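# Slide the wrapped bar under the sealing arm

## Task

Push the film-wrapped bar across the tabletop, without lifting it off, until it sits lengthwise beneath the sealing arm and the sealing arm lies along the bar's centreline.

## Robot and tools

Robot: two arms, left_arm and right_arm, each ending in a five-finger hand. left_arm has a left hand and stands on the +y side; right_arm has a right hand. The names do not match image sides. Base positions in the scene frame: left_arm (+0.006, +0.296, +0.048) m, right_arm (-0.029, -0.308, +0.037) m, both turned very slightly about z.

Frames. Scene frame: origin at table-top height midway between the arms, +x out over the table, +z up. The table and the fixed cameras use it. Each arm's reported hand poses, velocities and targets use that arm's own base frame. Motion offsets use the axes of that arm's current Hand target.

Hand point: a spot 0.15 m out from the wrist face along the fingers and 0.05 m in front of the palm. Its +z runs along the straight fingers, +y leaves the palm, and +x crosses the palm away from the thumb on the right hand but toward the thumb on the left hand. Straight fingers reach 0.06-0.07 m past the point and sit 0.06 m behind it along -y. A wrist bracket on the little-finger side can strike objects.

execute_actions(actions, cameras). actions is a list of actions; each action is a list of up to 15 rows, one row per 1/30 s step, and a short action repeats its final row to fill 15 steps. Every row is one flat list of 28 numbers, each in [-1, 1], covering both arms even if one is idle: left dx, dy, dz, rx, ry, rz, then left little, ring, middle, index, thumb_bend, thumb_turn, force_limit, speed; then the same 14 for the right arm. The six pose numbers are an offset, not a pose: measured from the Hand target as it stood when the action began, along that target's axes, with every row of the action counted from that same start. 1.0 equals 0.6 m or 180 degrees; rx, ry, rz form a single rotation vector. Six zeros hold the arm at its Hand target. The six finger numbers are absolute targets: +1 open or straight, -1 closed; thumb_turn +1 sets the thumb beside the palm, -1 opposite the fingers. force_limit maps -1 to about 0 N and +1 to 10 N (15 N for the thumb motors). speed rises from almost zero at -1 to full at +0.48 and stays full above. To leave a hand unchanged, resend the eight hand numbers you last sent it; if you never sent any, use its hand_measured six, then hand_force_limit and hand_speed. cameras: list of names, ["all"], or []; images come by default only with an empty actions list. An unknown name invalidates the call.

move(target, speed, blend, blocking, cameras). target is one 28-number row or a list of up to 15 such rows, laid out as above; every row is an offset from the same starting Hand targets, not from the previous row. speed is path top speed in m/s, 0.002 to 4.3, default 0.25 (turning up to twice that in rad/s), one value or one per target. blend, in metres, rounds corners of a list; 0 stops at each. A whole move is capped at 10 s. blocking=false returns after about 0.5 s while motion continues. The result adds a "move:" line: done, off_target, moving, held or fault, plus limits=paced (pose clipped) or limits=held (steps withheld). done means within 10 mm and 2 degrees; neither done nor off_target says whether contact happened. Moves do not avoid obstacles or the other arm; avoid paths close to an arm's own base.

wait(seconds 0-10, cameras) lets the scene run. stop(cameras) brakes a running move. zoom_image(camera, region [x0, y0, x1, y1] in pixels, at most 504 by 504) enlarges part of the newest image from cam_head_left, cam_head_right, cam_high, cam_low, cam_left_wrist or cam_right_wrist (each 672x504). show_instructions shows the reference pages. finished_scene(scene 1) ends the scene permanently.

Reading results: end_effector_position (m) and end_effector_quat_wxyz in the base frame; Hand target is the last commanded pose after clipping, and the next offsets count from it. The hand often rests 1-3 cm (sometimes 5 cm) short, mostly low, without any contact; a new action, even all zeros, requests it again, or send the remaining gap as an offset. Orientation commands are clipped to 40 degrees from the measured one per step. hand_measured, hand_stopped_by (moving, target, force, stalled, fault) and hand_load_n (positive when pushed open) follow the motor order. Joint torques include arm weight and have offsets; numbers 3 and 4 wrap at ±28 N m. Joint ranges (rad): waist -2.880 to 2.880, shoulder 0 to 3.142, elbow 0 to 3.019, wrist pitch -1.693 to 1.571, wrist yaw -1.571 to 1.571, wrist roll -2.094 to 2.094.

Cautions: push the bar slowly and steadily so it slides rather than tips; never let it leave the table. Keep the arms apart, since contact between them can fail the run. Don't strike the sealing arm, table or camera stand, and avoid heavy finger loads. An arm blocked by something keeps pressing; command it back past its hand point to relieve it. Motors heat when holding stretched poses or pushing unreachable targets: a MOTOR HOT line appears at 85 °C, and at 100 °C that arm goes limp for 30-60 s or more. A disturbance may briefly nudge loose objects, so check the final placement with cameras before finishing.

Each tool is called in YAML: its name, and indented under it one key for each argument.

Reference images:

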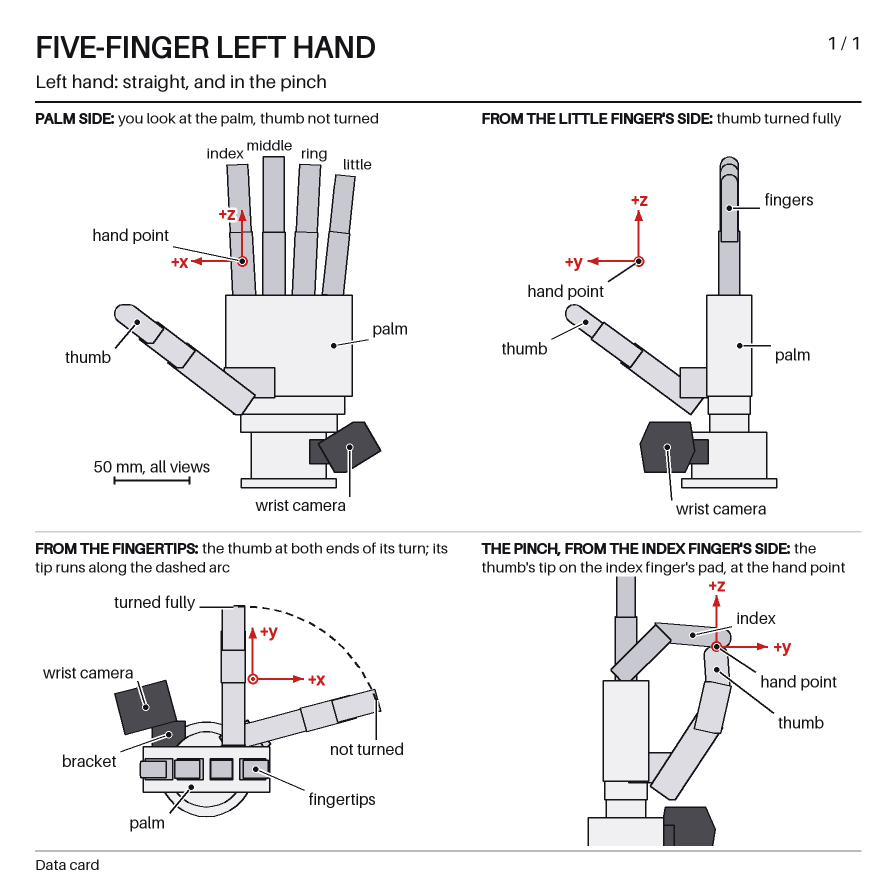

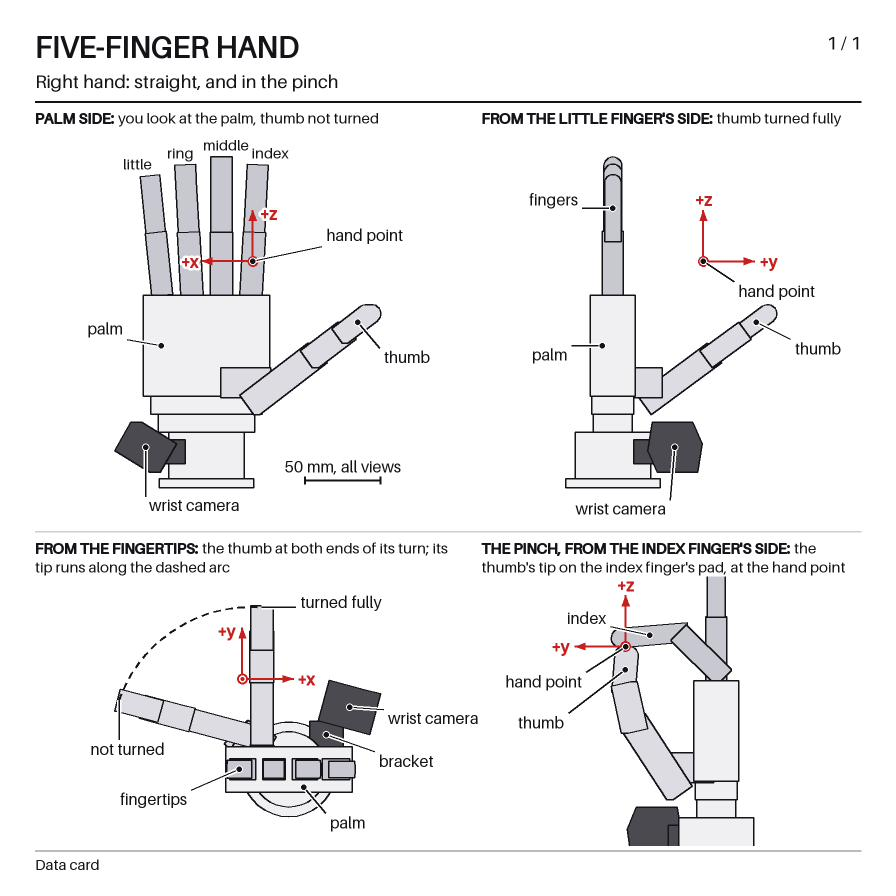

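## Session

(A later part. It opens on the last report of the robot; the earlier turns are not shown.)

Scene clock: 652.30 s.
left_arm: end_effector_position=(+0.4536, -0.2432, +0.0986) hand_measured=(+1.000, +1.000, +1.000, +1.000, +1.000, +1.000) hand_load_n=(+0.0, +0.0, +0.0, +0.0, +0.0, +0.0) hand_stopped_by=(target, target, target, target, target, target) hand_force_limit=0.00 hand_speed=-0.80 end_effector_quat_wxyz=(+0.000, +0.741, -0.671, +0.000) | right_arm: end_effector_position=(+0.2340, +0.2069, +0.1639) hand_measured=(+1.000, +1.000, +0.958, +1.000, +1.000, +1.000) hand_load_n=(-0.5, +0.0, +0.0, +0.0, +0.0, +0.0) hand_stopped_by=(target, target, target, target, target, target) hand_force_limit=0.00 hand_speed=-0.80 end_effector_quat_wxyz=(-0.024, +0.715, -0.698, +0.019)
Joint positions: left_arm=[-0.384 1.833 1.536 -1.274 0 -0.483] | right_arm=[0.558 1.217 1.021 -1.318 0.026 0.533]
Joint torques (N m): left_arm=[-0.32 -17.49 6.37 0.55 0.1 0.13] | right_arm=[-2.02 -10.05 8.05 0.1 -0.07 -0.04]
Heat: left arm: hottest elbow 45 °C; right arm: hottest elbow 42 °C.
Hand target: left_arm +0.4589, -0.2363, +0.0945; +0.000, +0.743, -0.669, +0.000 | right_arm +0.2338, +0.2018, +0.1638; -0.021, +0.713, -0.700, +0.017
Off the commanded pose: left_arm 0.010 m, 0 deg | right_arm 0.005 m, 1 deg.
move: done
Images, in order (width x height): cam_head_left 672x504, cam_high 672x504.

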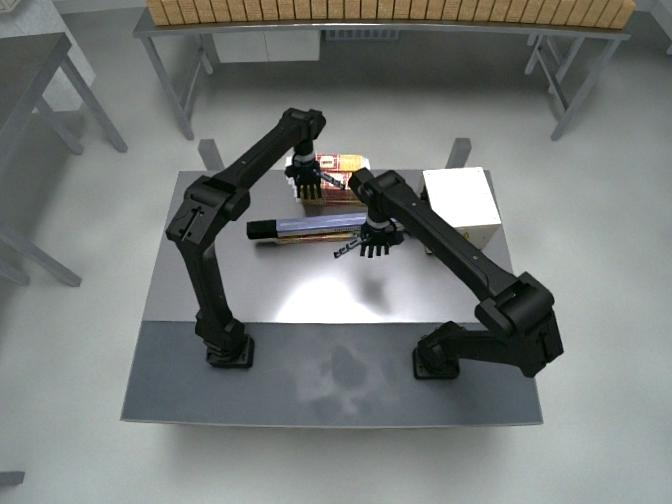

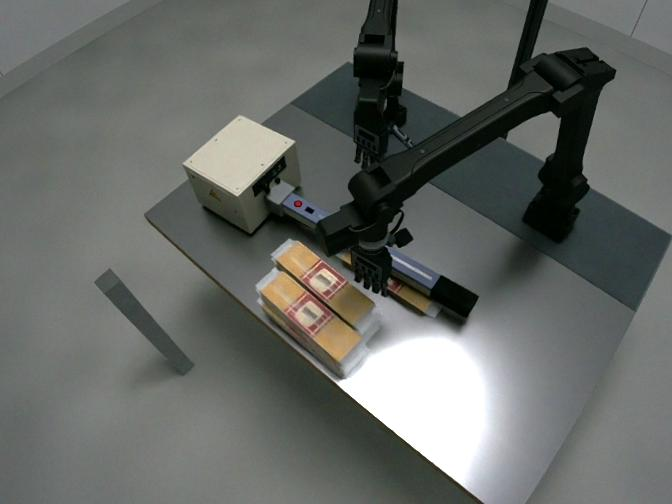

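zoom_image:
  camera: "cam_head_left"
  region: [265, 140, 365, 215]

zoom_image:
  camera: "cam_high"
  region: [320, 210, 440, 300]

Scaled by 5.040 from the camera's 672x504 image, which has a finer 960x720 frame.

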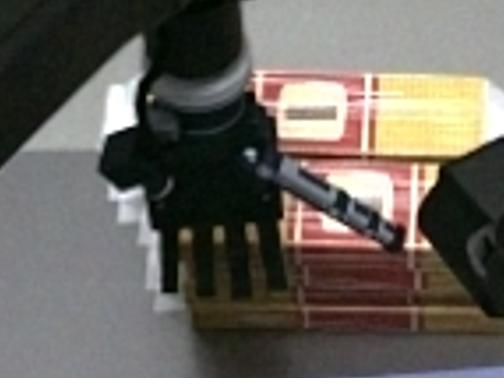

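Scaled by 4.200 from the camera's 672x504 image, which has a finer 960x720 frame.

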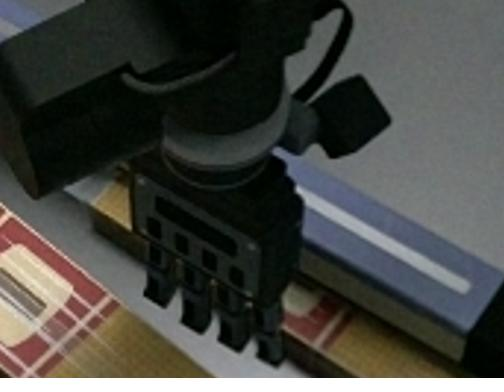

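move:
  target:
    - [-0.0084,0.0326,0,0,0,0,1,1,1,1,1,1,0,-0.8,0,0,0,0,0,0,1,1,0.96,1,1,1,0,-0.8]
    - [-0.0084,0.0326,0.075,0,0,0,1,1,1,1,1,1,0,-0.8,0,0,0,0,0,0,1,1,0.96,1,1,1,0,-0.8]
  speed: 0.1
  cameras: ["cam_head_left","cam_high"]

Scene clock: 664.60 s.
left_arm: end_effector_position=(+0.4365, -0.2363, +0.0556) hand_measured=(+1.000, +1.000, +1.000, +1.000, +1.000, +1.000) hand_load_n=(+0.0, +0.0, +0.0, +0.0, +0.0, +0.0) hand_stopped_by=(target, target, target, target, target, target) hand_force_limit=0.00 hand_speed=-0.80 end_effector_quat_wxyz=(-0.001, +0.741, -0.671, +0.002) | right_arm: end_effector_position=(+0.2340, +0.2069, +0.1639) hand_measured=(+1.000, +1.000, +0.958, +1.000, +1.000, +1.000) hand_load_n=(+0.0, -0.5, +0.0, +0.0, +0.0, +0.0) hand_stopped_by=(target, target, target, target, target, target) hand_force_limit=0.00 hand_speed=-0.80 end_effector_quat_wxyz=(-0.024, +0.715, -0.698, +0.019)
Joint positions: left_arm=[-0.384 1.824 1.403 -1.145 0 -0.482] | right_arm=[0.558 1.217 1.021 -1.318 0.026 0.533]
Joint torques (N m): left_arm=[-0.97 -16.5 6.02 0.55 0.1 0.07] | right_arm=[-2.2 -9.29 8.03 0.23 -0.12 -0.03]
Heat: left arm: hottest elbow 45 °C; right arm: hottest elbow 42 °C.
Hand target: left_arm +0.4389, -0.2333, +0.0495; -0.001, +0.743, -0.669, +0.000 | right_arm +0.2338, +0.2018, +0.1638; -0.021, +0.713, -0.700, +0.017
Off the commanded pose: left_arm 0.007 m, 0 deg | right_arm 0.005 m, 1 deg.
move: done
Images, in order (width x height): cam_head_left 672x504, cam_high 672x504.

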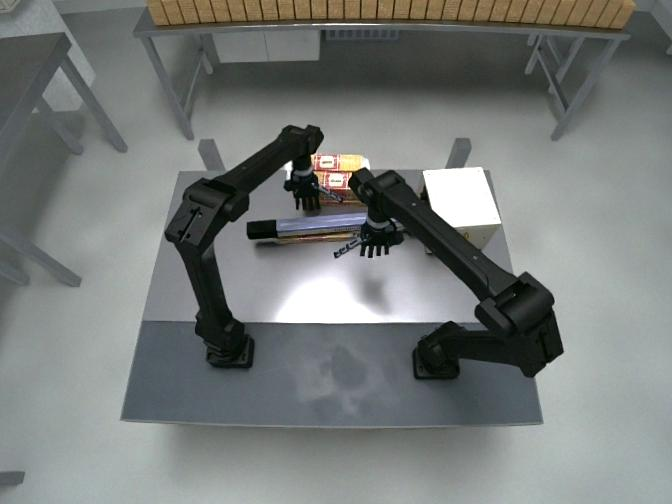

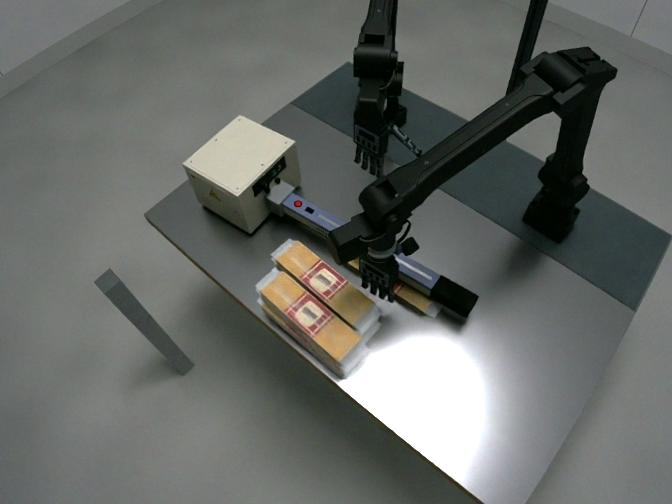

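zoom_image:
  camera: "cam_head_left"
  region: [265, 150, 365, 225]

zoom_image:
  camera: "cam_high"
  region: [330, 230, 450, 320]

Scaled by 5.040 from the camera's 672x504 image, which has a finer 960x720 frame.

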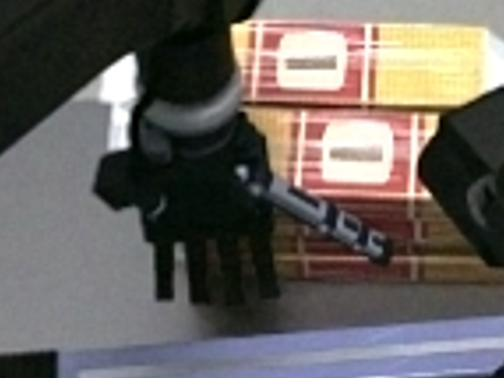

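Scaled by 4.200 from the camera's 672x504 image, which has a finer 960x720 frame.

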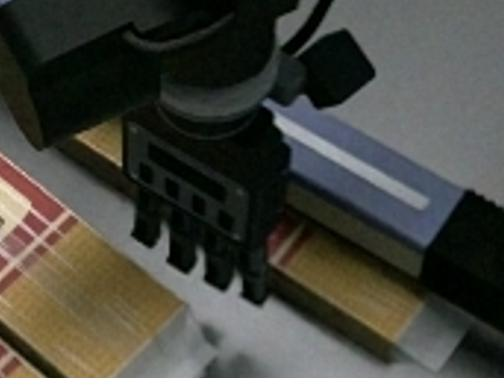

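move:
  target:
    - [0,0,0.0317,0,0,0,1,1,1,1,1,1,0,-0.8,0,0,0,0,0,0,1,1,0.96,1,1,1,0,-0.8]
    - [-0.0038,0.0365,0.0317,0,0,0,1,1,1,1,1,1,0,-0.8,0,0,0,0,0,0,1,1,0.96,1,1,1,0,-0.8]
  speed: 0.1
  cameras: ["cam_head_left","cam_high"]

Scene clock: 688.00 s.
left_arm: end_effector_position=(+0.4166, -0.2284, +0.0252) hand_measured=(+1.000, +1.000, +1.000, +1.000, +1.000, +1.000) hand_load_n=(+0.0, +0.0, +0.0, +0.0, +0.0, +0.0) hand_stopped_by=(target, target, target, target, target, target) hand_force_limit=0.00 hand_speed=-0.80 end_effector_quat_wxyz=(+0.003, +0.743, -0.669, -0.009) | right_arm: end_effector_position=(+0.2340, +0.2069, +0.1639) hand_measured=(+1.000, +1.000, +0.958, +1.000, +1.000, +1.000) hand_load_n=(+0.0, +0.0, +0.0, +0.0, +0.0, +0.0) hand_stopped_by=(target, target, target, target, target, target) hand_force_limit=0.00 hand_speed=-0.80 end_effector_quat_wxyz=(-0.024, +0.715, -0.698, +0.019)
Joint positions: left_arm=[-0.384 1.825 1.312 -1.077 0 -0.489] | right_arm=[0.558 1.217 1.021 -1.318 0.026 0.533]
Joint torques (N m): left_arm=[-2.2 -18.32 5.6 0.49 0.11 -0.04] | right_arm=[-1.79 -9.64 8.24 0.29 -0.11 -0.06]
Heat: left arm: hottest elbow 43 °C; right arm: hottest elbow 42 °C.
Hand target: left_arm +0.4170, -0.2333, +0.0305; -0.001, +0.743, -0.669, +0.000 | right_arm +0.2338, +0.2018, +0.1638; -0.021, +0.713, -0.700, +0.017
Off the commanded pose: left_arm 0.007 m, 1 deg | right_arm 0.005 m, 1 deg.
move: done
Images, in order (width x height): cam_head_left 672x504, cam_high 672x504.

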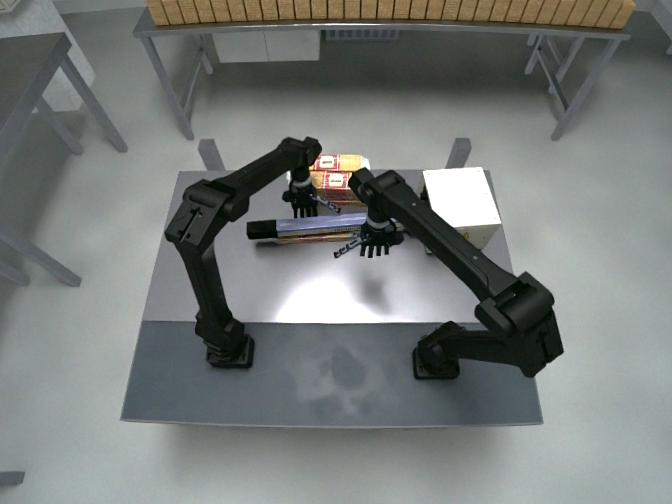

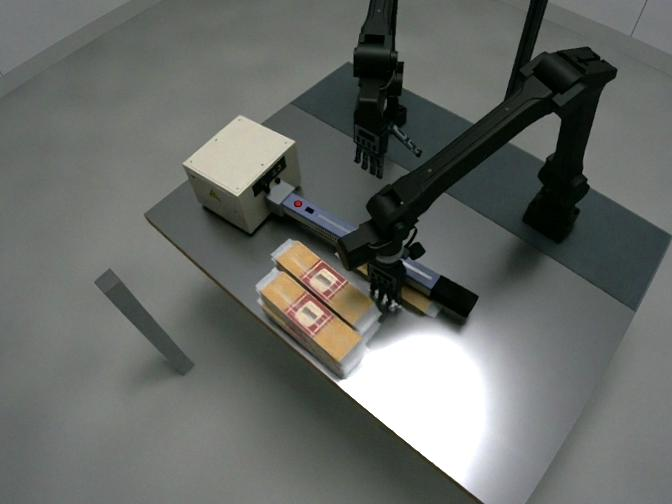

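zoom_image:
  camera: "cam_high"
  region: [335, 235, 455, 325]

zoom_image:
  camera: "cam_head_left"
  region: [265, 165, 365, 240]

Scaled by 4.200 from the camera's 672x504 image, which has a finer 960x720 frame.

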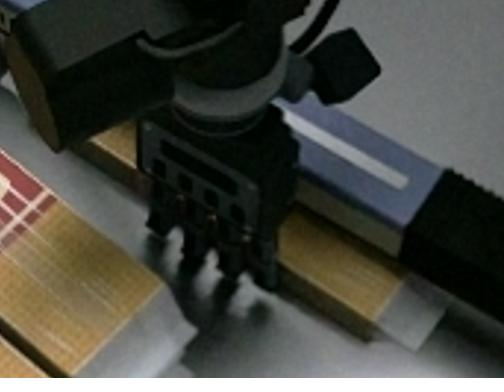

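Scaled by 5.040 from the camera's 672x504 image, which has a finer 960x720 frame.

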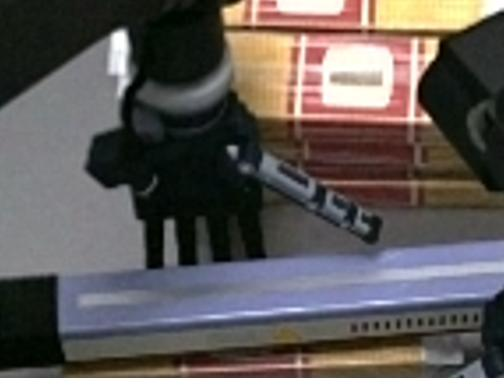

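move:
  target: [-0.0035,0.0331,-0.005,0,0,0,1,1,1,1,1,1,0,-0.8,0,0,0,0,0,0,1,1,0.96,1,1,1,0,-0.8]
  speed: 0.08
  cameras: ["cam_high"]

zoom_image:
  camera: "cam_high"
  region: [335, 235, 455, 325]

Scene clock: 705.77 s.
left_arm: end_effector_position=(+0.4016, -0.2251, +0.0279) hand_measured=(+1.000, +1.000, +1.000, +1.000, +1.000, +1.000) hand_load_n=(+0.0, +0.0, +0.0, +0.0, +0.0, +0.0) hand_stopped_by=(target, target, target, target, target, target) hand_force_limit=0.00 hand_speed=-0.80 end_effector_quat_wxyz=(+0.001, +0.746, -0.666, -0.007) | right_arm: end_effector_position=(+0.2340, +0.2069, +0.1639) hand_measured=(+1.000, +1.000, +0.958, +1.000, +1.000, +1.000) hand_load_n=(-0.5, +0.0, +0.0, +0.0, +0.0, +0.0) hand_stopped_by=(target, target, target, target, target, target) hand_force_limit=0.00 hand_speed=-0.80 end_effector_quat_wxyz=(-0.024, +0.715, -0.698, +0.019)
Joint positions: left_arm=[-0.389 1.782 1.258 -1.06 -0.002 -0.502] | right_arm=[0.558 1.217 1.021 -1.318 0.026 0.533]
Joint torques (N m): left_arm=[-2.96 -17.9 5.35 0.28 0.18 -0.06] | right_arm=[-2.32 -8.94 8.08 0.06 -0.07 -0.04]
Heat: left arm: hottest elbow 42 °C; right arm: hottest elbow 42 °C.
Hand target: left_arm +0.3970, -0.2333, +0.0335; -0.001, +0.744, -0.669, +0.000 | right_arm +0.2338, +0.2018, +0.1638; -0.021, +0.713, -0.700, +0.017
Off the commanded pose: left_arm 0.011 m, 1 deg | right_arm 0.005 m, 1 deg.
move: off_target (left_arm)
Images, in order (width x height): cam_high 672x504.

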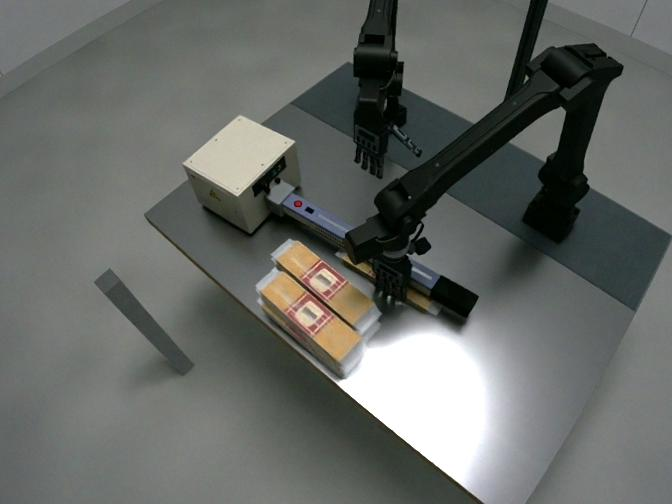

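Scaled by 4.200 from the camera's 672x504 image, which has a finer 960x720 frame.

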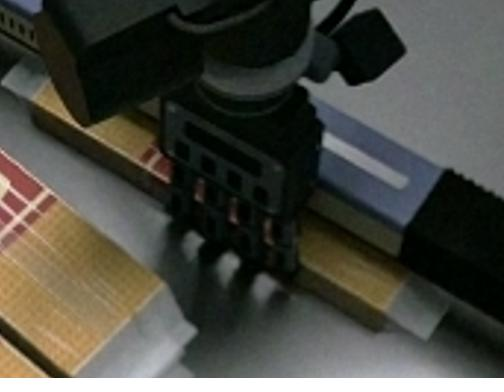

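move:
  target: [-0.0016,0.0149,0,0,0,0,1,1,1,1,1,1,0,-0.8,0,0,0,0,0,0,1,1,0.96,1,1,1,0,-0.8]
  speed: 0.06
  cameras: ["cam_high","cam_head_left"]

zoom_image:
  camera: "cam_high"
  region: [335, 235, 455, 325]

zoom_image:
  camera: "cam_head_left"
  region: [240, 210, 380, 260]

Scene clock: 713.20 s.
left_arm: end_effector_position=(+0.3935, -0.2251, +0.0277) hand_measured=(+1.000, +1.000, +1.000, +1.000, +1.000, +1.000) hand_load_n=(+0.0, +0.0, +0.0, +0.0, +0.0, +0.0) hand_stopped_by=(target, target, target, target, target, target) hand_force_limit=0.00 hand_speed=-0.80 end_effector_quat_wxyz=(+0.001, +0.747, -0.665, -0.006) | right_arm: end_effector_position=(+0.2340, +0.2069, +0.1639) hand_measured=(+1.000, +1.000, +0.958, +1.000, +1.000, +1.000) hand_load_n=(+0.0, +0.0, +0.0, +0.0, +0.0, +0.0) hand_stopped_by=(target, target, target, target, target, target) hand_force_limit=0.00 hand_speed=-0.80 end_effector_quat_wxyz=(-0.024, +0.715, -0.698, +0.019)
Joint positions: left_arm=[-0.395 1.763 1.232 -1.051 -0.003 -0.512] | right_arm=[0.558 1.217 1.021 -1.318 0.026 0.533]
Joint torques (N m): left_arm=[-3.08 -17.73 5.31 0.25 0.2 -0.01] | right_arm=[-1.55 -9.64 8.28 -0.1 -0.1 -0.03]
Heat: left arm: hottest elbow 42 °C; right arm: hottest elbow 42 °C.
Hand target: left_arm +0.3879, -0.2332, +0.0335; -0.001, +0.744, -0.669, +0.000 | right_arm +0.2338, +0.2018, +0.1638; -0.021, +0.713, -0.700, +0.017
Off the commanded pose: left_arm 0.011 m, 1 deg | right_arm 0.005 m, 1 deg.
move: off_target (left_arm)
Images, in order (width x height): cam_head_left 672x504, cam_high 672x504.

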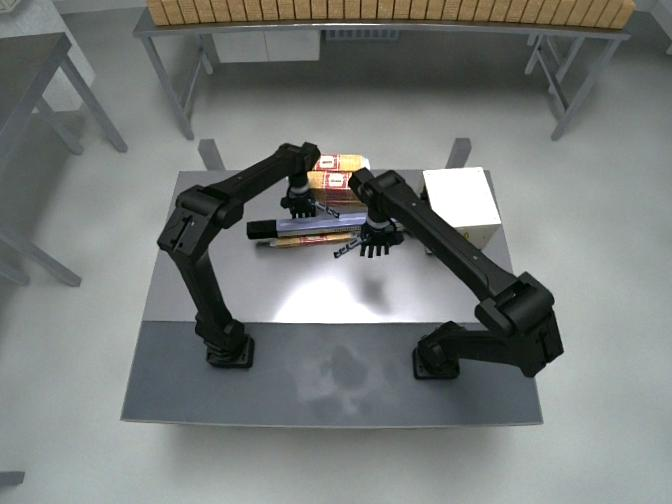

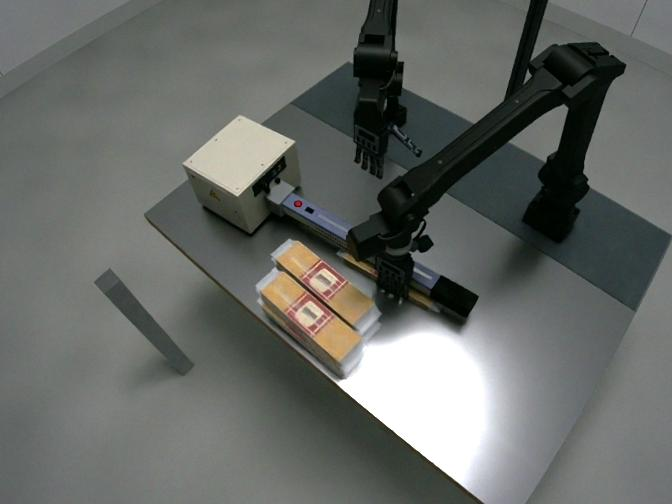

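Scaled by 4.200 from the camera's 672x504 image, which has a finer 960x720 frame.

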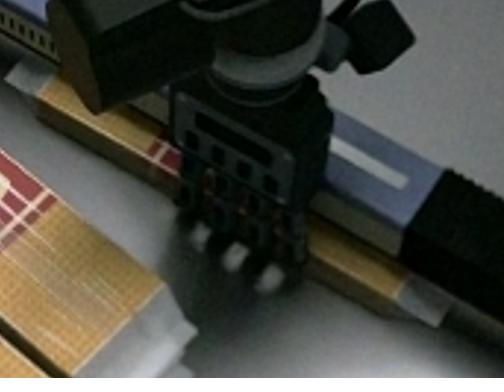

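Scaled by 3.600 from the camera's 672x504 image, which has a finer 960x720 frame.

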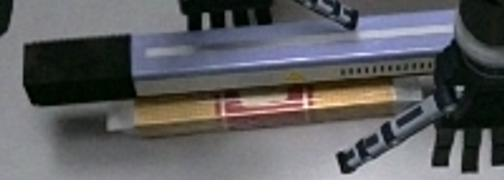

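move:
  target:
    - [0.0057,-0.0530,0,0,0,0,1,1,1,1,1,1,0,-0.8,0,0,0,0,0,0,1,1,0.96,1,1,1,0,-0.8]
    - [0.0057,-0.0530,-0.25,0,0,0,1,1,1,1,1,1,0,-0.8,0,0,0,0,0,0,1,1,0.96,1,1,1,0,-0.8]
    - [-0.4088,-0.0943,-0.25,0,0,0,1,1,1,1,1,1,0,-0.8,0,0,0,0,0,0,1,1,0.96,1,1,1,0,-0.8]
  speed: [0.08, 0.15, 0.25]
  blend: [0, 0.03, 0]
  cameras: ["cam_high","cam_head_left"]

zoom_image:
  camera: "cam_high"
  region: [335, 235, 455, 325]

zoom_image:
  camera: "cam_head_left"
  region: [240, 210, 380, 260]

Scene clock: 734.43 s.
left_arm: end_effector_position=(+0.4162, +0.0130, +0.1765) hand_measured=(+1.000, +1.000, +1.000, +1.000, +1.000, +1.000) hand_load_n=(+0.0, +0.0, +0.0, +0.0, +0.0, +0.0) hand_stopped_by=(target, target, target, target, target, target) hand_force_limit=0.00 hand_speed=-0.80 end_effector_quat_wxyz=(+0.005, +0.744, -0.668, -0.007) | right_arm: end_effector_position=(+0.2340, +0.2069, +0.1639) hand_measured=(+1.000, +1.000, +0.958, +1.000, +1.000, +1.000) hand_load_n=(+0.0, +0.0, +0.0, +0.0, +0.0, +0.0) hand_stopped_by=(target, target, target, target, target, target) hand_force_limit=0.00 hand_speed=-0.80 end_effector_quat_wxyz=(-0.024, +0.715, -0.698, +0.019)
Joint positions: left_arm=[0.105 1.606 1.441 -1.423 -0.003 -0.002] | right_arm=[0.558 1.217 1.021 -1.318 0.026 0.533]
Joint torques (N m): left_arm=[-0.97 -15.68 7.31 0.05 0.19 0.13] | right_arm=[-2.2 -9.99 8.28 0.25 -0.09 -0.02]
Heat: left arm: hottest elbow 42 °C; right arm: hottest elbow 42 °C.
Hand target: left_arm +0.4181, +0.0165, +0.1838; +0.000, +0.744, -0.669, +0.000 | right_arm +0.2338, +0.2018, +0.1638; -0.021, +0.713, -0.700, +0.017
Off the commanded pose: left_arm 0.008 m, 1 deg | right_arm 0.005 m, 1 deg.
move: done
Images, in order (width x height): cam_head_left 672x504, cam_high 672x504.

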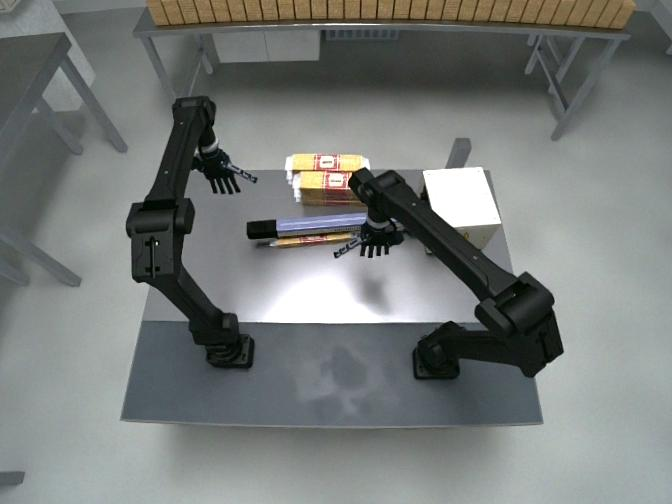

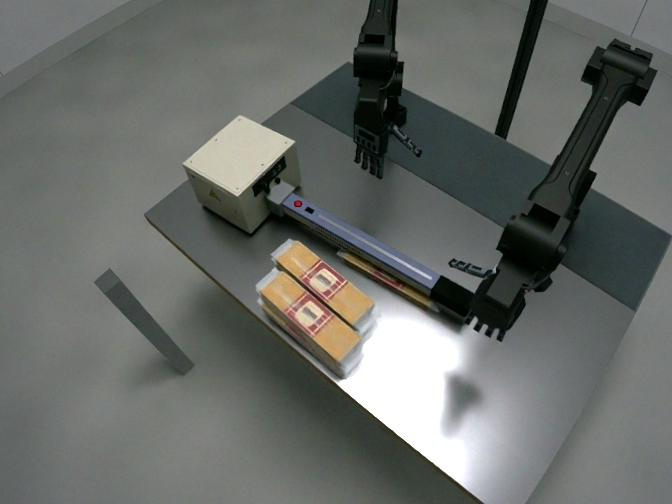

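Scaled by 4.200 from the camera's 672x504 image, which has a finer 960x720 frame.

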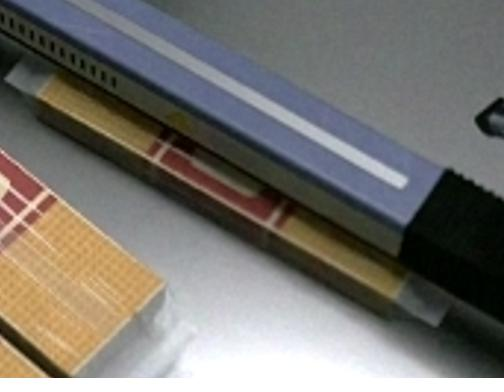

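Scaled by 3.600 from the camera's 672x504 image, which has a finer 960x720 frame.

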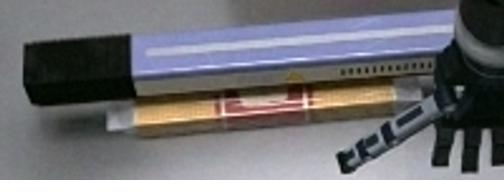

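finished_scene:

The scene is finished: the task was done.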